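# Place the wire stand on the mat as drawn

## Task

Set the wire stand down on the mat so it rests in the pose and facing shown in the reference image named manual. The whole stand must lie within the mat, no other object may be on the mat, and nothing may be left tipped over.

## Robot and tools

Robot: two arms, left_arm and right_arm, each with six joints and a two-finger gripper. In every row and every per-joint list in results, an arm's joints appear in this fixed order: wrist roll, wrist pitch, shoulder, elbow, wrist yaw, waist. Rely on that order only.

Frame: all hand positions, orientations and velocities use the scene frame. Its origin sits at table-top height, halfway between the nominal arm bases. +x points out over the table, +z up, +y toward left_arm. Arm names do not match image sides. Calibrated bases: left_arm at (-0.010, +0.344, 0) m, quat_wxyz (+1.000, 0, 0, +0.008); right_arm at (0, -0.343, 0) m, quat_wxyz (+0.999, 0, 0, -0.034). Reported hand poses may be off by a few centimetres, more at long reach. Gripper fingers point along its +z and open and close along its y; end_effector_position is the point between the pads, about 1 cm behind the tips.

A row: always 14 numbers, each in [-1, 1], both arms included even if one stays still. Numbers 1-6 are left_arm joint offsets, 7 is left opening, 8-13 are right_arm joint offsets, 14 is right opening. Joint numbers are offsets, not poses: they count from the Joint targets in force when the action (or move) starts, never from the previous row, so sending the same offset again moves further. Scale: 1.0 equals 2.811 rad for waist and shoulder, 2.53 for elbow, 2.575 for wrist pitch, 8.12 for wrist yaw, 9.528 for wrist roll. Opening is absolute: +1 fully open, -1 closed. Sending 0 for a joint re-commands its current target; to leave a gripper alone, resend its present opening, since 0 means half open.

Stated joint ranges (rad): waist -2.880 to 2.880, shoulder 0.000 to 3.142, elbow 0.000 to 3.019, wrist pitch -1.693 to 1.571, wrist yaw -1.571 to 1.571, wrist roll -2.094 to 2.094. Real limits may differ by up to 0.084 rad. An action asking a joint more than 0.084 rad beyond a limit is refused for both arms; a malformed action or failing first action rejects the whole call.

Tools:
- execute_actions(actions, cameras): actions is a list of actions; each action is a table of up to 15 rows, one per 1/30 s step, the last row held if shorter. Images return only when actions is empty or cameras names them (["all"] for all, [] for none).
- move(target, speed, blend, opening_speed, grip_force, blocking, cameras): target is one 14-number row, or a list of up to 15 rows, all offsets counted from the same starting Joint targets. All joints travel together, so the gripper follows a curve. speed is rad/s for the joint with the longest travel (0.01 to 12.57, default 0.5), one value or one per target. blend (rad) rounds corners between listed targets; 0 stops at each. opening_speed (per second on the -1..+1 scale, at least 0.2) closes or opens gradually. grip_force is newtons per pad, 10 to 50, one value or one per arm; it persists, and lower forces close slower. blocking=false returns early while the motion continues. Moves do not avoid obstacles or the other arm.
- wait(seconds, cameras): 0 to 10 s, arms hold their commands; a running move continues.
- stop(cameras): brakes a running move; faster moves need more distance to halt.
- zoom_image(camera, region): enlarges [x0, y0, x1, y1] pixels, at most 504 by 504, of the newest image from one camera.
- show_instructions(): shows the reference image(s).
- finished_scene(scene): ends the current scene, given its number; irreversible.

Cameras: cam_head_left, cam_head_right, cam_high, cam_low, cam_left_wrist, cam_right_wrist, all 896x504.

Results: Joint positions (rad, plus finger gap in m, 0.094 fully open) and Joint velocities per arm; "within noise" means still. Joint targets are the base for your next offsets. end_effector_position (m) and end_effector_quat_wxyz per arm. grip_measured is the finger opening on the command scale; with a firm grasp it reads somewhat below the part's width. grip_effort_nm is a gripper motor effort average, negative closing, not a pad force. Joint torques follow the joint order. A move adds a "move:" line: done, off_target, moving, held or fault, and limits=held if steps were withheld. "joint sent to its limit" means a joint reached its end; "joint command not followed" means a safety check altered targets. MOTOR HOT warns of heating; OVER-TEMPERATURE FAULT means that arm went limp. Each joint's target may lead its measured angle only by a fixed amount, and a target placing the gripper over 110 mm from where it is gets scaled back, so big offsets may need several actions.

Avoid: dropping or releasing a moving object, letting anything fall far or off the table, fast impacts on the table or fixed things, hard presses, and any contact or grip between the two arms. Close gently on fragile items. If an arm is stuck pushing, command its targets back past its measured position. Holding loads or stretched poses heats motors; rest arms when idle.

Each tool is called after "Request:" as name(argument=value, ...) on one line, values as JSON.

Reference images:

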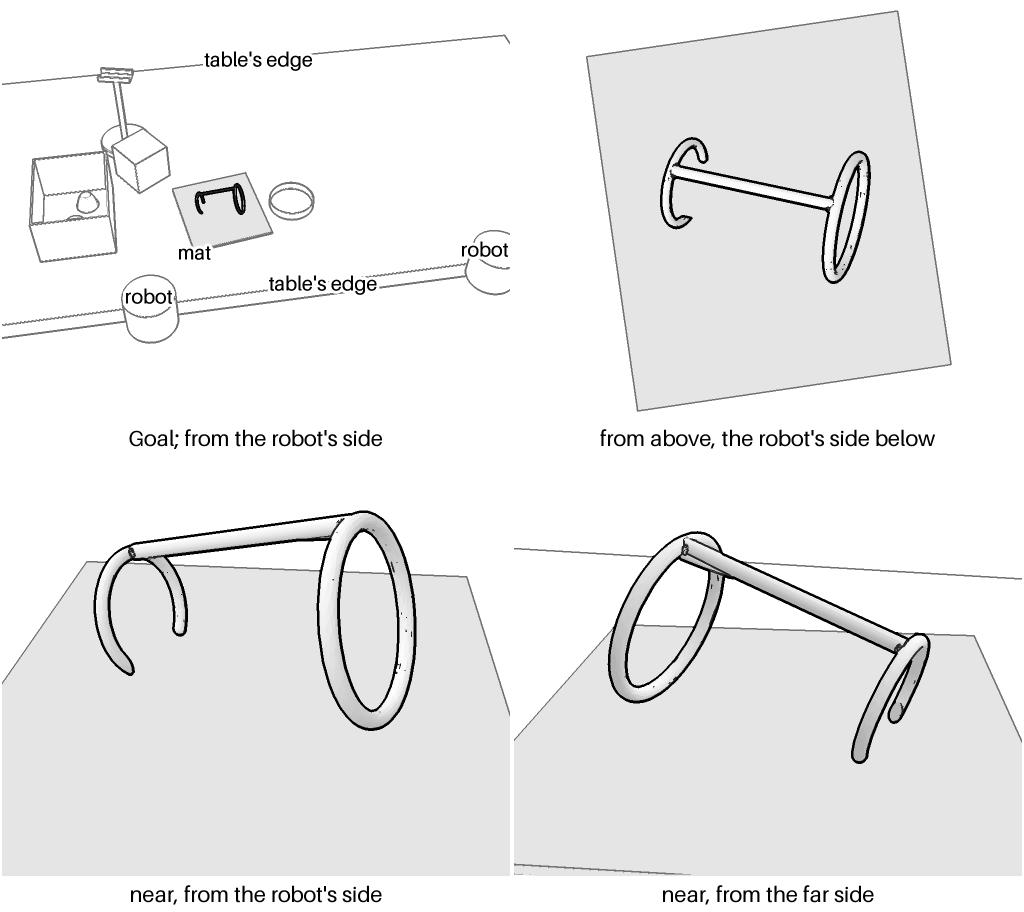

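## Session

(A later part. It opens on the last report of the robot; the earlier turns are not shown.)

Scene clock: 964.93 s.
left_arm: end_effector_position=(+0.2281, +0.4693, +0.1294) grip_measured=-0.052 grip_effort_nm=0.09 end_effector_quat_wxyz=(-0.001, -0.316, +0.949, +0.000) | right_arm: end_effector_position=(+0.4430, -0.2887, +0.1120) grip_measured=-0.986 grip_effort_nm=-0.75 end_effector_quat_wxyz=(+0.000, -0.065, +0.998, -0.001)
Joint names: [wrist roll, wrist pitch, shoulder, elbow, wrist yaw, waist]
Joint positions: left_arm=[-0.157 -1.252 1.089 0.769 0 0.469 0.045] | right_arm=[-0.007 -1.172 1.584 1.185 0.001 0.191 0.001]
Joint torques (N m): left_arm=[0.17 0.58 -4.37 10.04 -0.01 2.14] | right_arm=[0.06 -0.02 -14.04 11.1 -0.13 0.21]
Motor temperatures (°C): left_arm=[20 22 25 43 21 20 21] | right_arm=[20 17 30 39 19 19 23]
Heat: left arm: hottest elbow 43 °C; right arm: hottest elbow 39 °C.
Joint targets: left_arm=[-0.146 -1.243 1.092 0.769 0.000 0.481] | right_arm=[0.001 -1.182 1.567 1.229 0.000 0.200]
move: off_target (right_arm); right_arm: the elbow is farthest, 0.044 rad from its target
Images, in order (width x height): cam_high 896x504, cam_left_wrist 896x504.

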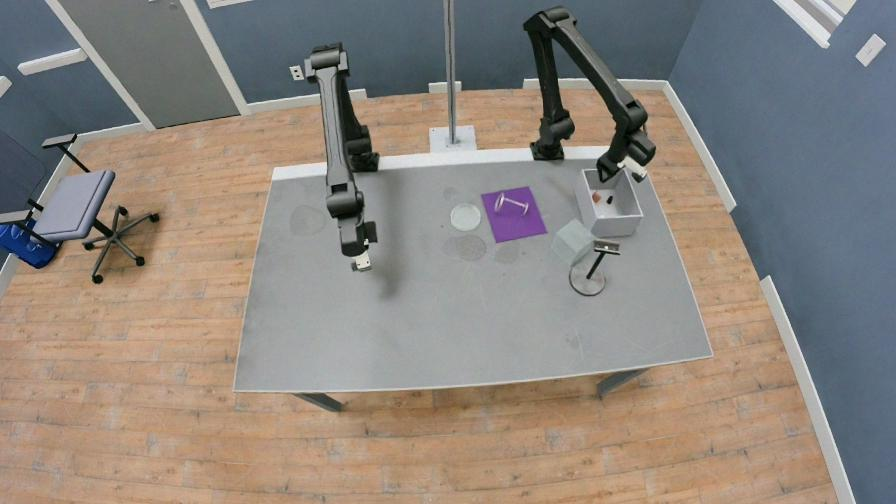

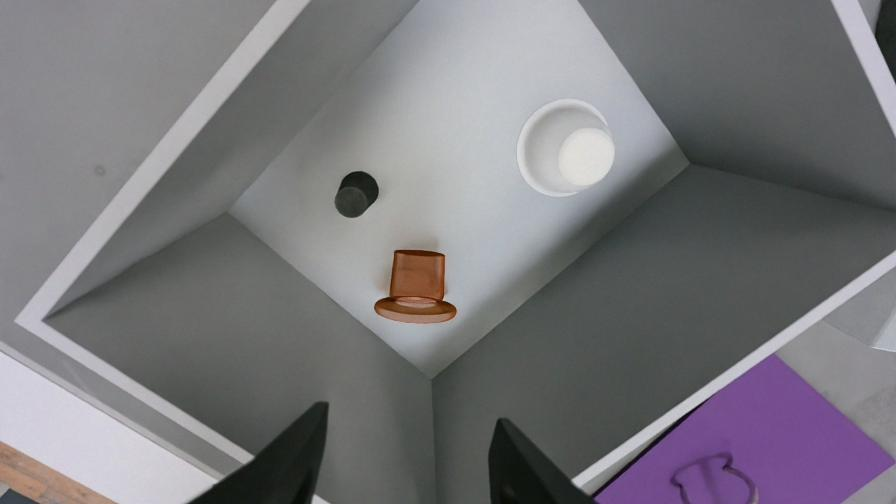

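Request:
move(target=[[0,0.0752,0.0251,-0.0487,0,0,-0.05, 0,0,0,0,0,0,-1],[0,0.1491,0.0639,-0.0808,0,0,-0.05, 0,0,0,0,0,0,-1],[0,0.1491,0.0639,-0.0808,0,0,-0.75, 0,0,0,0,0,0,-1]], speed=[0.3,0.2,0.2], blend=[0.04,0,0], grip_force=[25, 50], cameras=["cam_left_wrist", "cam_high"])

Request:
zoom_image(camera="cam_left_wrist", region=[280, 264, 560, 504])

Scene clock: 977.10 s.
left_arm: end_effector_position=(+0.2334, +0.4722, +0.0310) grip_measured=-0.534 grip_effort_nm=-0.48 end_effector_quat_wxyz=(+0.012, -0.314, +0.949, +0.002) | right_arm: end_effector_position=(+0.4430, -0.2887, +0.1120) grip_measured=-0.986 grip_effort_nm=-0.75 end_effector_quat_wxyz=(+0.000, -0.065, +0.998, -0.001)
Joint names: [wrist roll, wrist pitch, shoulder, elbow, wrist yaw, waist]
Joint positions: left_arm=[-0.153 -0.893 1.245 0.592 0 0.469 0.022] | right_arm=[-0.007 -1.172 1.584 1.185 0.001 0.191 0.001]
Joint torques (N m): left_arm=[0.08 1.72 -3.31 6.08 -0.02 2.37] | right_arm=[0.1 0.16 -13.86 11.03 -0.12 -0.21]
Heat: left arm: hottest elbow 40 °C; right arm: hottest elbow 39 °C.
Joint targets: left_arm=[-0.146 -0.859 1.271 0.565 -0.001 0.481] | right_arm=[0.001 -1.182 1.567 1.229 0.000 0.200]
grip_force (N): 25, 50
move: off_target (right_arm); right_arm: the elbow is farthest, 0.044 rad from its target
Images, in order (width x height): cam_high 896x504, cam_left_wrist 896x504.

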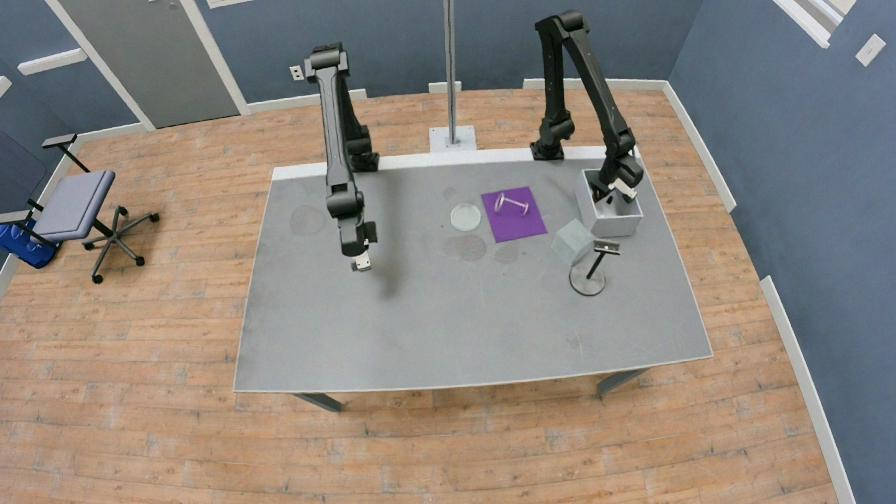

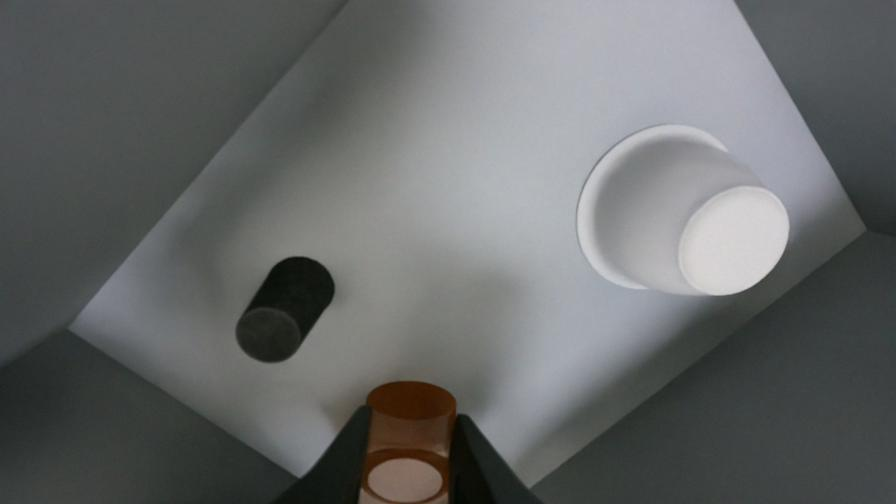

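Scaled by 1.800 from the camera's 896x504 image, which has a finer 1280x720 frame.

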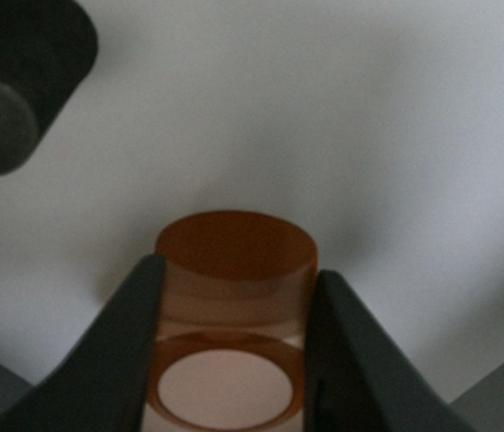

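Request:
move(target=[[0,-0.0159,-0.0092,0.0237,0,0,-0.75, 0,0,0,0,0,0,-1],[0,-0.0223,0.022,0.0538,0,0.0046,-0.75, 0,0,0,0,0,0,-1]], speed=[0.1,0.1], cameras=["cam_left_wrist", "cam_high", "cam_head_right"])

Request:
zoom_image(camera="cam_left_wrist", region=[280, 264, 560, 504])

Request:
zoom_image(camera="cam_high", region=[550, 130, 660, 250])

Scene clock: 1000.17 s.
left_arm: end_effector_position=(+0.2372, +0.4715, +0.0311) grip_measured=-0.537 grip_effort_nm=-0.58 end_effector_quat_wxyz=(-0.014, -0.293, +0.956, -0.008) | right_arm: end_effector_position=(+0.4430, -0.2887, +0.1120) grip_measured=-0.986 grip_effort_nm=-0.75 end_effector_quat_wxyz=(+0.000, -0.065, +0.998, -0.001)
Joint names: [wrist roll, wrist pitch, shoulder, elbow, wrist yaw, waist]
Joint positions: left_arm=[-0.112 -0.941 1.294 0.633 0.01 0.467 0.022] | right_arm=[-0.007 -1.172 1.584 1.185 0.001 0.191 0.001]
Joint torques (N m): left_arm=[-0.33 1.2 -2.84 14.52 -0.39 3.43] | right_arm=[0.09 0.05 -13.74 11.03 -0.12 -0.32]
Motor temperatures (°C): left_arm=[20 22 24 37 21 20 21] | right_arm=[20 17 30 39 19 19 23]
Heat: left arm: hottest elbow 37 °C; right arm: hottest elbow 39 °C.
Joint targets: left_arm=[-0.146 -0.916 1.333 0.701 0.000 0.494] | right_arm=[0.001 -1.182 1.567 1.229 0.000 0.200]
grip_force (N): 25, 50
move: off_target (left_arm, right_arm); left_arm: the elbow is farthest, 0.068 rad from its target; right_arm: the elbow is farthest, 0.044 rad from its target
Images, in order (width x height): cam_head_right 896x504, cam_high 896x504, cam_left_wrist 896x504.

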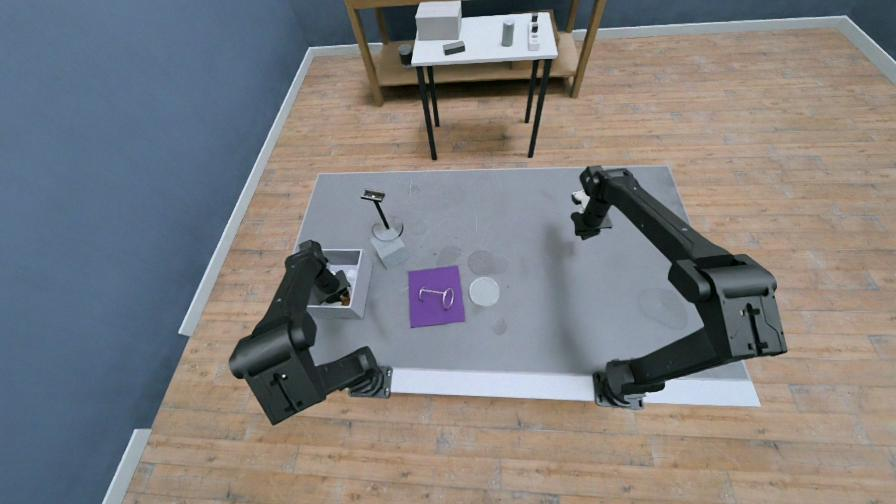

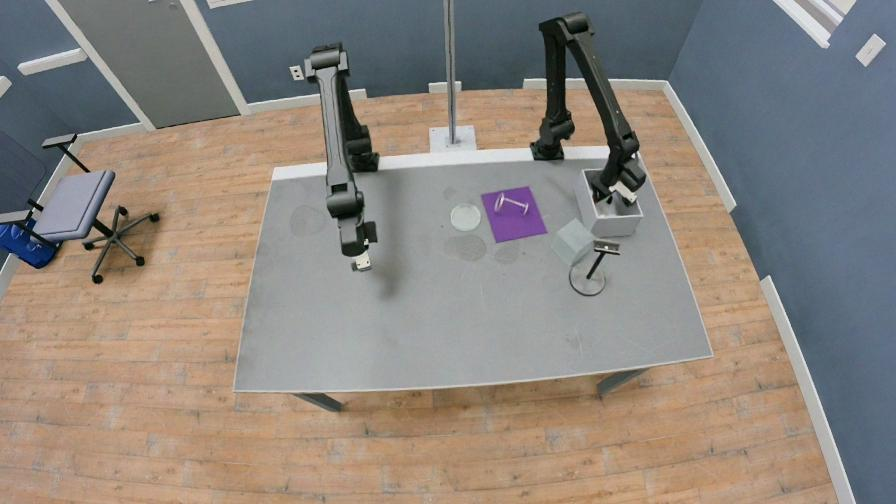

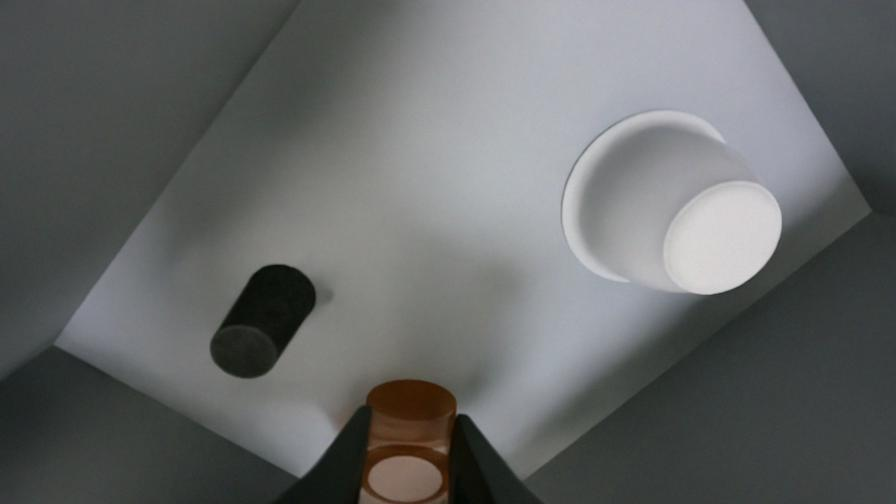

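Scaled by 1.800 from the camera's 896x504 image, which has a finer 1280x720 frame.

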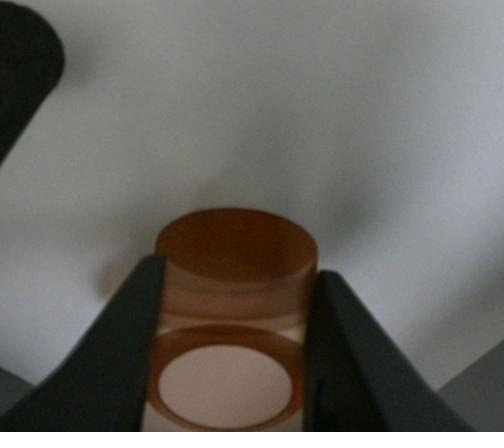

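Scaled by 4.200 from the camera's 896x504 image, which has a finer 1280x720 frame.

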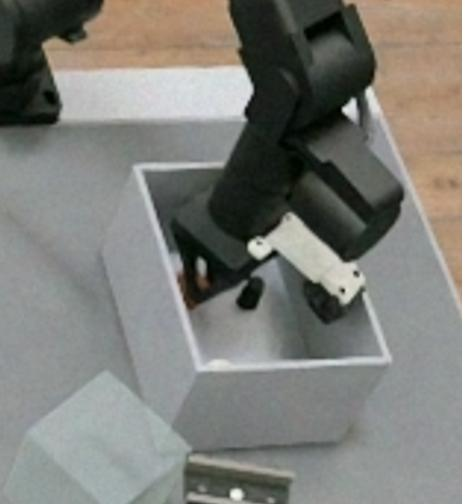

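Request:
move(target=[[0,0,-0.0153,0.0099,0,-0.0057,-0.75, 0,0,0,0,0,0,-1],[0,-0.0617,-0.0576,0.0103,0,-0.0057,-0.75, 0,0,0,0,0,0,-1]], speed=[0.15,0.15], blend=[0.01,0], cameras=["cam_left_wrist", "cam_high", "cam_head_right", "cam_head_left"])

Request:
zoom_image(camera="cam_high", region=[550, 130, 660, 250])

Request:
zoom_image(camera="cam_head_right", region=[280, 230, 390, 330])

Scene clock: 1020.00 s.
left_arm: end_effector_position=(+0.2344, +0.4715, +0.0747) grip_measured=-0.538 grip_effort_nm=-0.58 end_effector_quat_wxyz=(+0.000, -0.304, +0.953, +0.000) | right_arm: end_effector_position=(+0.4430, -0.2887, +0.1120) grip_measured=-0.986 grip_effort_nm=-0.75 end_effector_quat_wxyz=(+0.000, -0.065, +0.998, -0.001)
Joint names: [wrist roll, wrist pitch, shoulder, elbow, wrist yaw, waist]
Joint positions: left_arm=[-0.136 -1.069 1.18 0.678 0.001 0.466 0.022] | right_arm=[-0.007 -1.172 1.584 1.185 0.001 0.191 0.001]
Joint torques (N m): left_arm=[-0.11 -0.16 -6.18 13.78 -0.02 2.49] | right_arm=[0.08 0.06 -14.1 11.07 -0.12 -0.44]
Heat: left arm: hottest elbow 36 °C; right arm: hottest elbow 40 °C.
Joint targets: left_arm=[-0.146 -1.076 1.171 0.727 -0.001 0.478] | right_arm=[0.001 -1.182 1.567 1.229 0.000 0.200]
grip_force (N): 25, 50
move: off_target (left_arm, right_arm); left_arm: the elbow is farthest, 0.049 rad from its target; right_arm: the elbow is farthest, 0.044 rad from its target
Images, in order (width x height): cam_head_left 896x504, cam_head_right 896x504, cam_high 896x504, cam_left_wrist 896x504.

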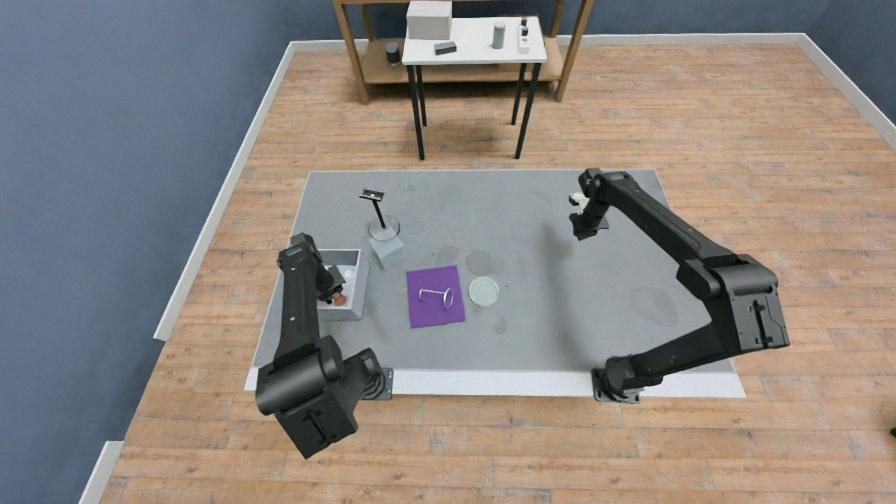

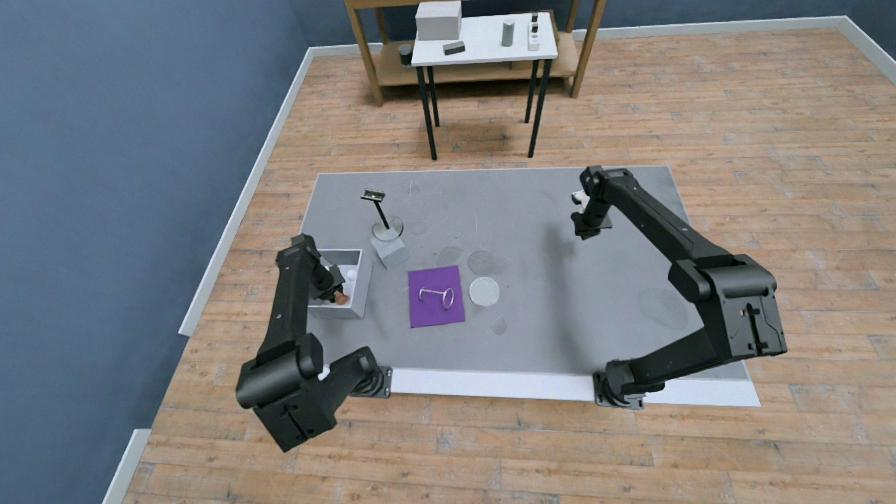

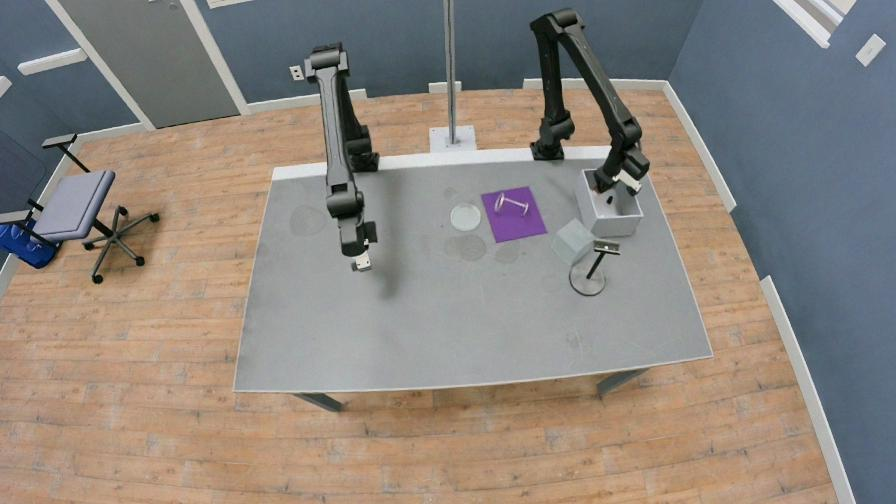

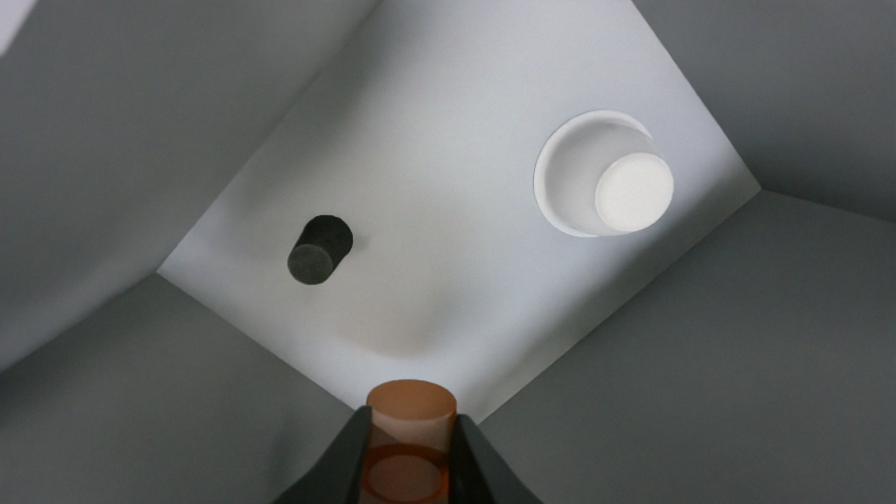

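Scaled by 4.200 from the camera's 896x504 image, which has a finer 1280x720 frame.

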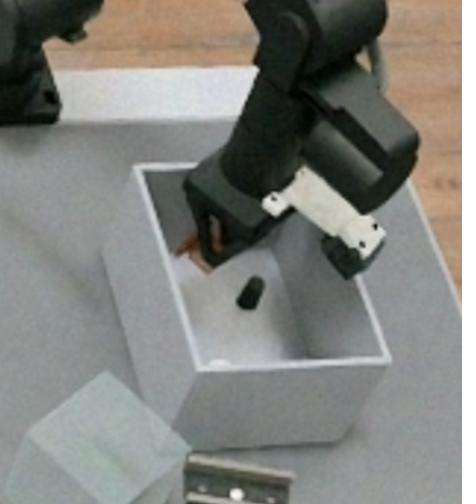

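Scaled by 4.582 from the camera's 896x504 image, which has a finer 1280x720 frame.

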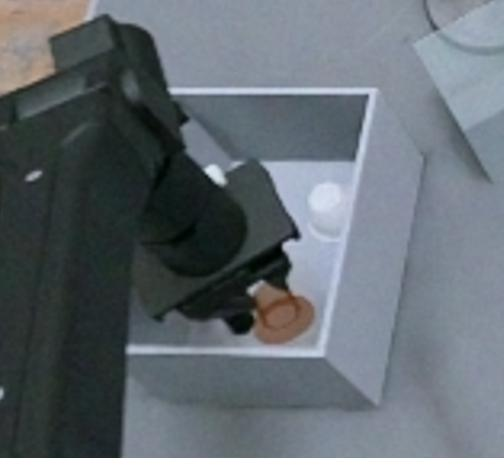

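Request:
move(target=[[0,-0.1588,-0.0443,0.113,0,0,-0.75, 0,0,0,0,0,0,-1],[0.1098,-0.1608,-0.0192,0.1415,0,-0.1757,-0.75, 0,0,0,0,0,0,-1],[0.2087,-0.0656,0.2083,0.3016,0,-0.3924,-0.75, 0,0,0,0,0,0,-1]], speed=[0.4,0.9,0.9], blend=[0.05,0.15,0], cameras=["cam_left_wrist", "cam_high", "cam_head_right", "cam_low"])

Request:
zoom_image(camera="cam_low", region=[380, 180, 560, 330])

Request:
zoom_image(camera="cam_high", region=[400, 170, 600, 320])

Scene clock: 1074.07 s.
left_arm: end_effector_position=(+0.4131, +0.0430, +0.1127) grip_measured=-0.538 grip_effort_nm=-0.58 end_effector_quat_wxyz=(-0.008, +0.941, +0.339, -0.005) | right_arm: end_effector_position=(+0.4430, -0.2887, +0.1120) grip_measured=-0.986 grip_effort_nm=-0.74 end_effector_quat_wxyz=(+0.000, -0.065, +0.998, -0.001)
Joint names: [wrist roll, wrist pitch, shoulder, elbow, wrist yaw, waist]
Joint positions: left_arm=[1.832 -1.249 1.771 1.431 0 -0.635 0.022] | right_arm=[-0.007 -1.172 1.584 1.185 0.001 0.191 0.001]
Joint torques (N m): left_arm=[0.15 0.14 -16.5 15.38 0.06 2.43] | right_arm=[0.11 0.09 -14.86 11.06 -0.13 -0.26]
Heat: left arm: hottest elbow 37 °C; right arm: hottest elbow 40 °C.
Joint targets: left_arm=[1.842 -1.244 1.757 1.490 0.000 -0.625] | right_arm=[0.001 -1.182 1.567 1.229 0.000 0.200]
grip_force (N): 25, 50
move: off_target (left_arm, right_arm); left_arm: the elbow is farthest, 0.059 rad from its target; right_arm: the elbow is farthest, 0.044 rad from its target
Images, in order (width x height): cam_head_right 896x504, cam_high 896x504, cam_low 896x504, cam_left_wrist 896x504.

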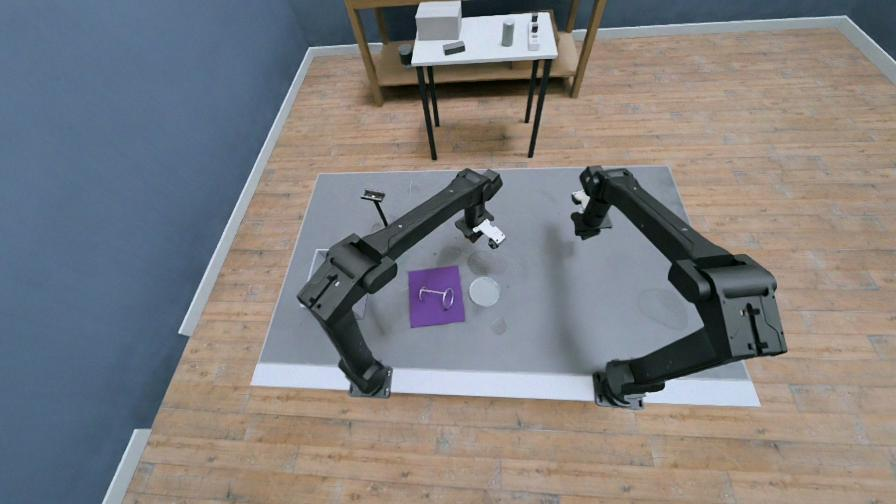

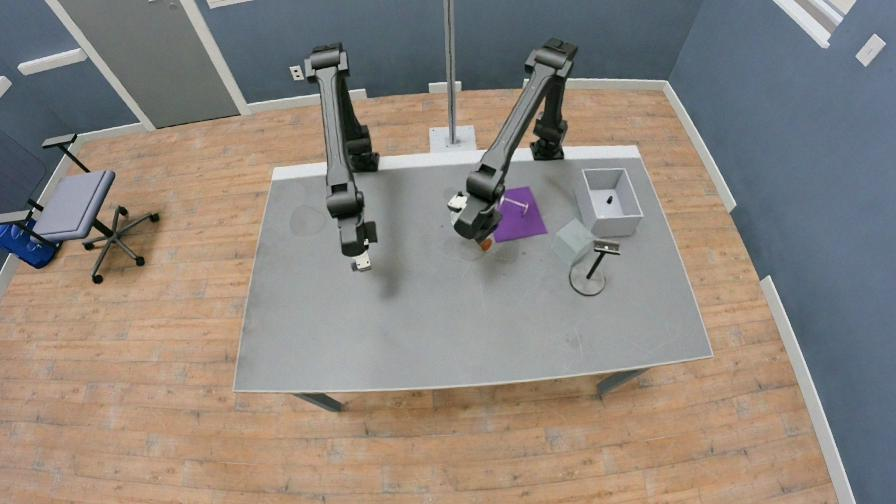

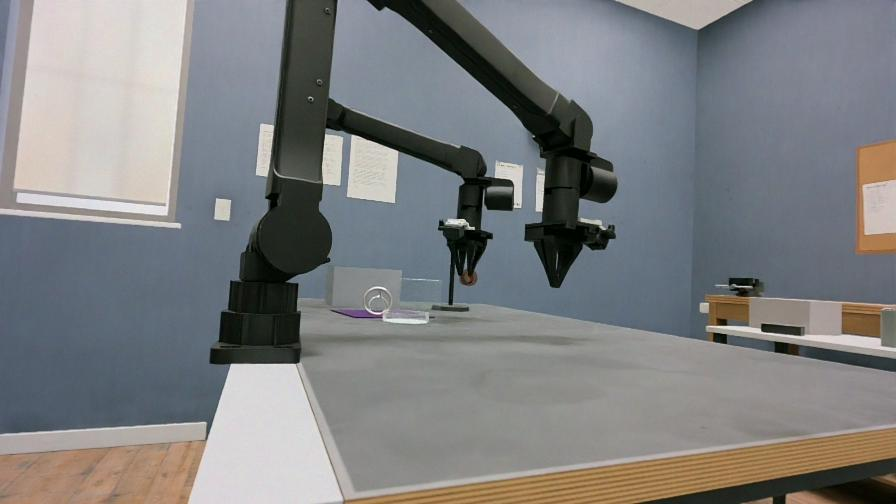

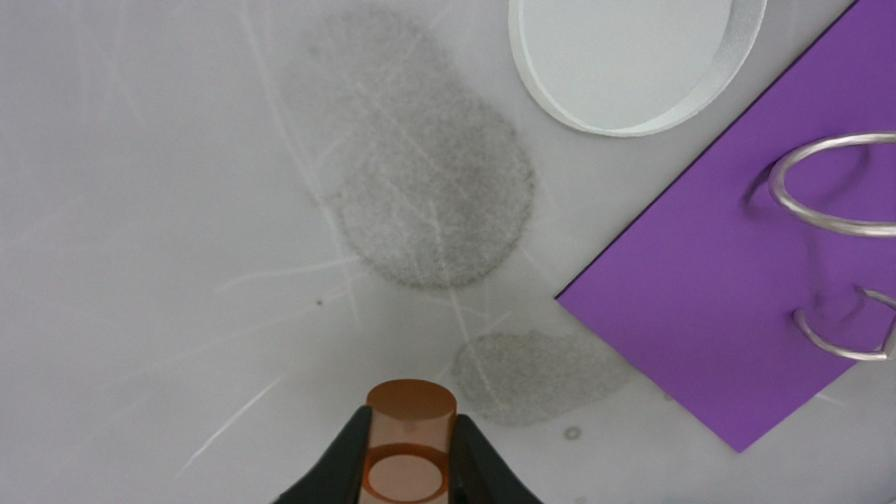

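Scaled by 2.800 from the camera's 896x504 image, which has a finer 1280x720 frame.

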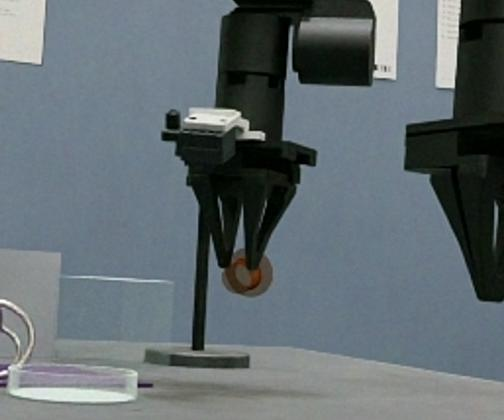

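Scaled by 2.520 from the camera's 896x504 image, which has a finer 1280x720 frame.

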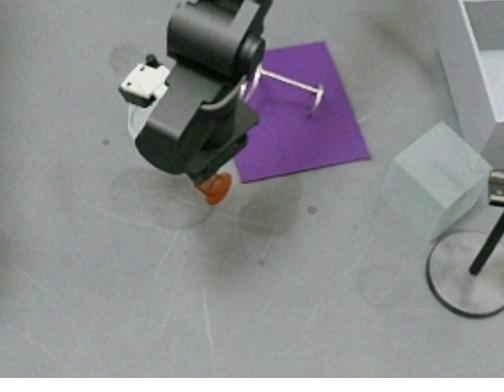

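Request:
move(target=[[0,0.0505,0.0139,-0.0526,0,0,-0.75, 0,0,0,0,0,0,-1],[0,0.0867,0.031,-0.0704,0,0,-0.75, 0,0,0,0,0,0,-1]], speed=[0.25,0.12], blend=[0.03,0], cameras=["cam_left_wrist", "cam_low", "cam_high"])

Request:
zoom_image(camera="cam_low", region=[410, 230, 530, 330])

Request:
zoom_image(camera="cam_high", region=[430, 180, 550, 280])

Scene clock: 1083.77 s.
left_arm: end_effector_position=(+0.4143, +0.0421, +0.0355) grip_measured=-0.538 grip_effort_nm=-0.58 end_effector_quat_wxyz=(+0.004, +0.941, +0.339, +0.003) | right_arm: end_effector_position=(+0.4430, -0.2887, +0.1120) grip_measured=-0.986 grip_effort_nm=-0.75 end_effector_quat_wxyz=(+0.000, -0.065, +0.998, -0.001)
Joint names: [wrist roll, wrist pitch, shoulder, elbow, wrist yaw, waist]
Joint positions: left_arm=[1.832 -1.03 1.843 1.312 0 -0.635 0.022] | right_arm=[-0.007 -1.172 1.584 1.185 0.001 0.191 0.001]
Joint torques (N m): left_arm=[0.11 0.43 -14.8 8.99 0.05 2.14] | right_arm=[0.07 -0.06 -13.92 11.12 -0.13 -0.38]
Heat: left arm: hottest elbow 38 °C; right arm: hottest elbow 40 °C.
Joint targets: left_arm=[1.842 -1.021 1.844 1.312 0.000 -0.625] | right_arm=[0.001 -1.182 1.567 1.229 0.000 0.200]
grip_force (N): 25, 50
move: off_target (right_arm); right_arm: the elbow is farthest, 0.044 rad from its target
Images, in order (width x height): cam_high 896x504, cam_low 896x504, cam_left_wrist 896x504.

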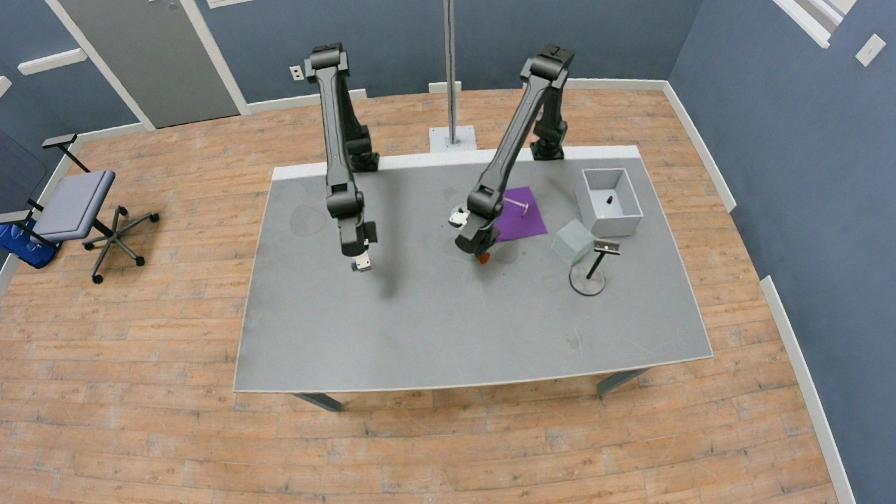

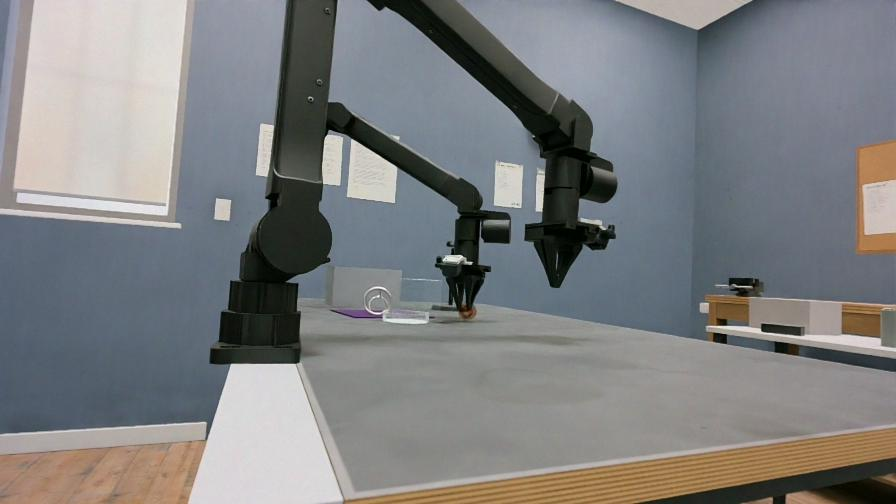

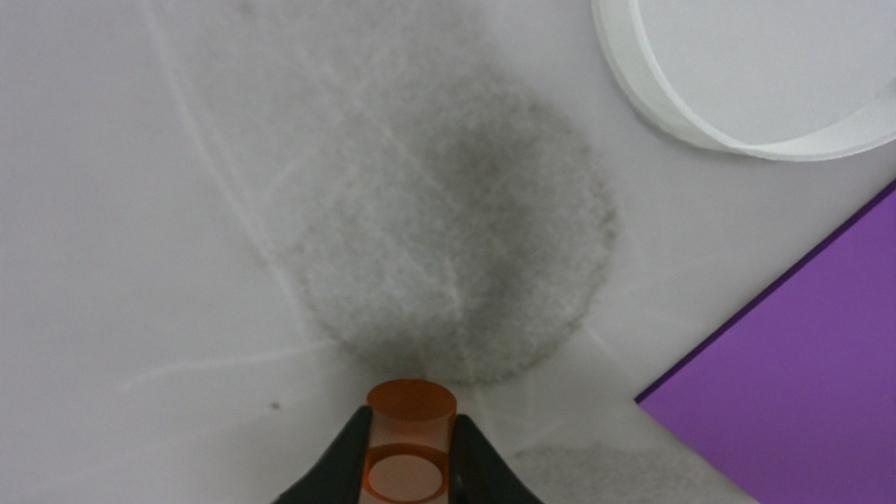

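Scaled by 4.200 from the camera's 896x504 image, which has a finer 1280x720 frame.

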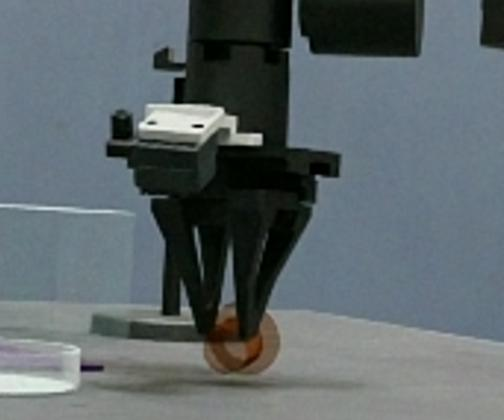

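Scaled by 4.200 from the camera's 896x504 image, which has a finer 1280x720 frame.

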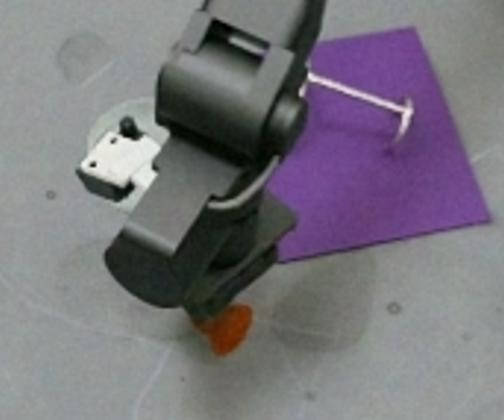

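Request:
move(target=[[0,0.0046,0.0023,-0.0021,0,0,-0.75, 0,0,0,0,0,0,-1],[0,0.0046,0.0023,-0.0021,0,0,-0.1, 0,0,0,0,0,0,-1],[0,-0.0901,-0.0377,0.0684,0,0,-0.1, 0,0,0,0,0,0,-1],[-0.3318,-0.0901,-0.0377,0.0684,0,0,-0.1, 0,0,0,0,0,0,-1]], speed=[0.1,0.2,0.25,1.5], blend=[0,0,0.05,0], opening_speed=0.5, cameras=["cam_left_wrist", "cam_low", "cam_high"])

Request:
zoom_image(camera="cam_low", region=[410, 230, 530, 330])

Request:
zoom_image(camera="cam_left_wrist", region=[280, 224, 560, 504])

Scene clock: 1098.77 s.
left_arm: end_effector_position=(+0.4144, +0.0421, +0.1246) grip_measured=-0.101 grip_effort_nm=0.07 end_effector_quat_wxyz=(+0.002, -0.338, +0.941, -0.004) | right_arm: end_effector_position=(+0.4430, -0.2887, +0.1120) grip_measured=-0.986 grip_effort_nm=-0.75 end_effector_quat_wxyz=(+0.000, -0.065, +0.998, -0.001)
Joint names: [wrist roll, wrist pitch, shoulder, elbow, wrist yaw, waist]
Joint positions: left_arm=[-1.309 -1.246 1.748 1.432 0 -0.635 0.042] | right_arm=[-0.007 -1.172 1.584 1.185 0.001 0.191 0.001]
Joint torques (N m): left_arm=[-0.1 -0.25 -15.85 14.78 -0.07 2.37] | right_arm=[0.07 0.12 -14.27 11.1 -0.13 -0.38]
Heat: left arm: hottest elbow 38 °C; right arm: hottest elbow 40 °C.
Joint targets: left_arm=[-1.319 -1.253 1.738 1.485 0.000 -0.625] | right_arm=[0.001 -1.182 1.567 1.229 0.000 0.200]
grip_force (N): 25, 50
move: off_target (left_arm, right_arm); left_arm: the elbow is farthest, 0.053 rad from its target; right_arm: the elbow is farthest, 0.044 rad from its target
Images, in order (width x height): cam_high 896x504, cam_low 896x504, cam_left_wrist 896x504.

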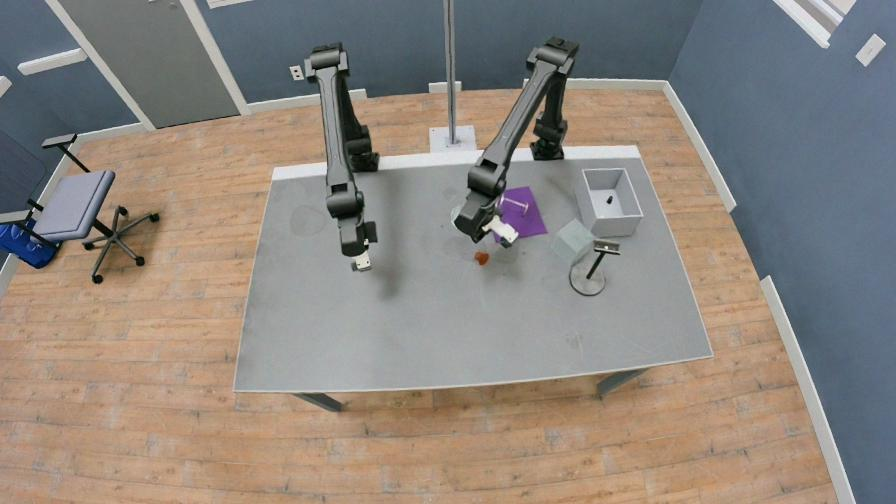

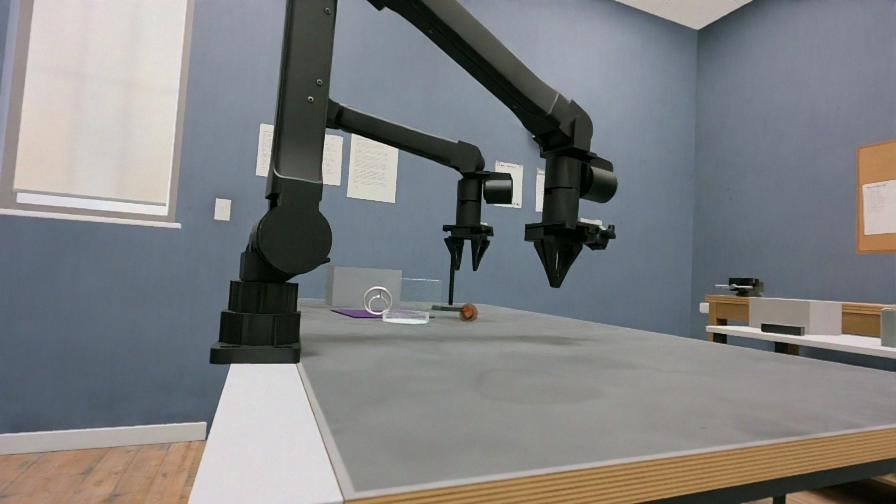

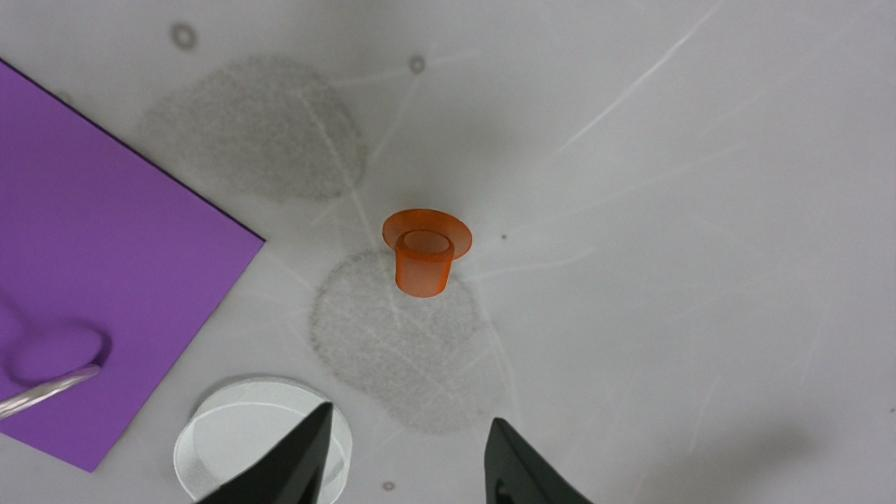

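Scaled by 4.200 from the camera's 896x504 image, which has a finer 1280x720 frame.

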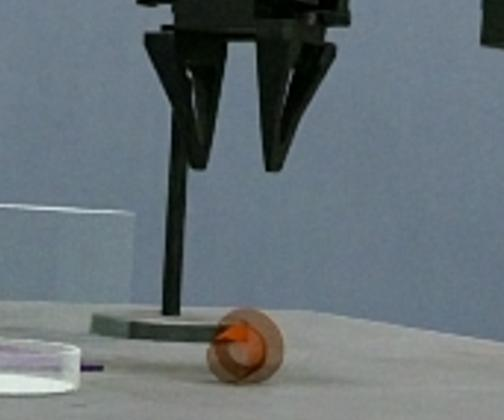

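Scaled by 1.800 from the camera's 896x504 image, which has a finer 1280x720 frame.

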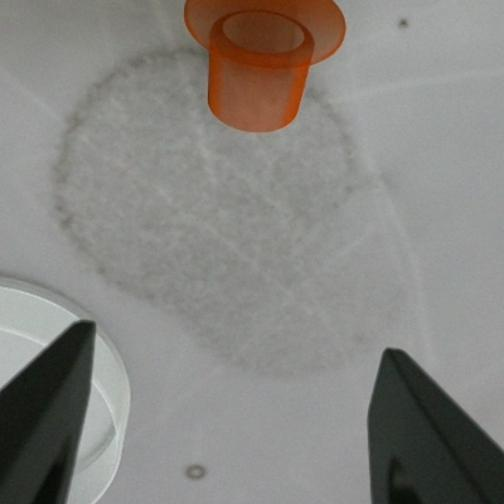

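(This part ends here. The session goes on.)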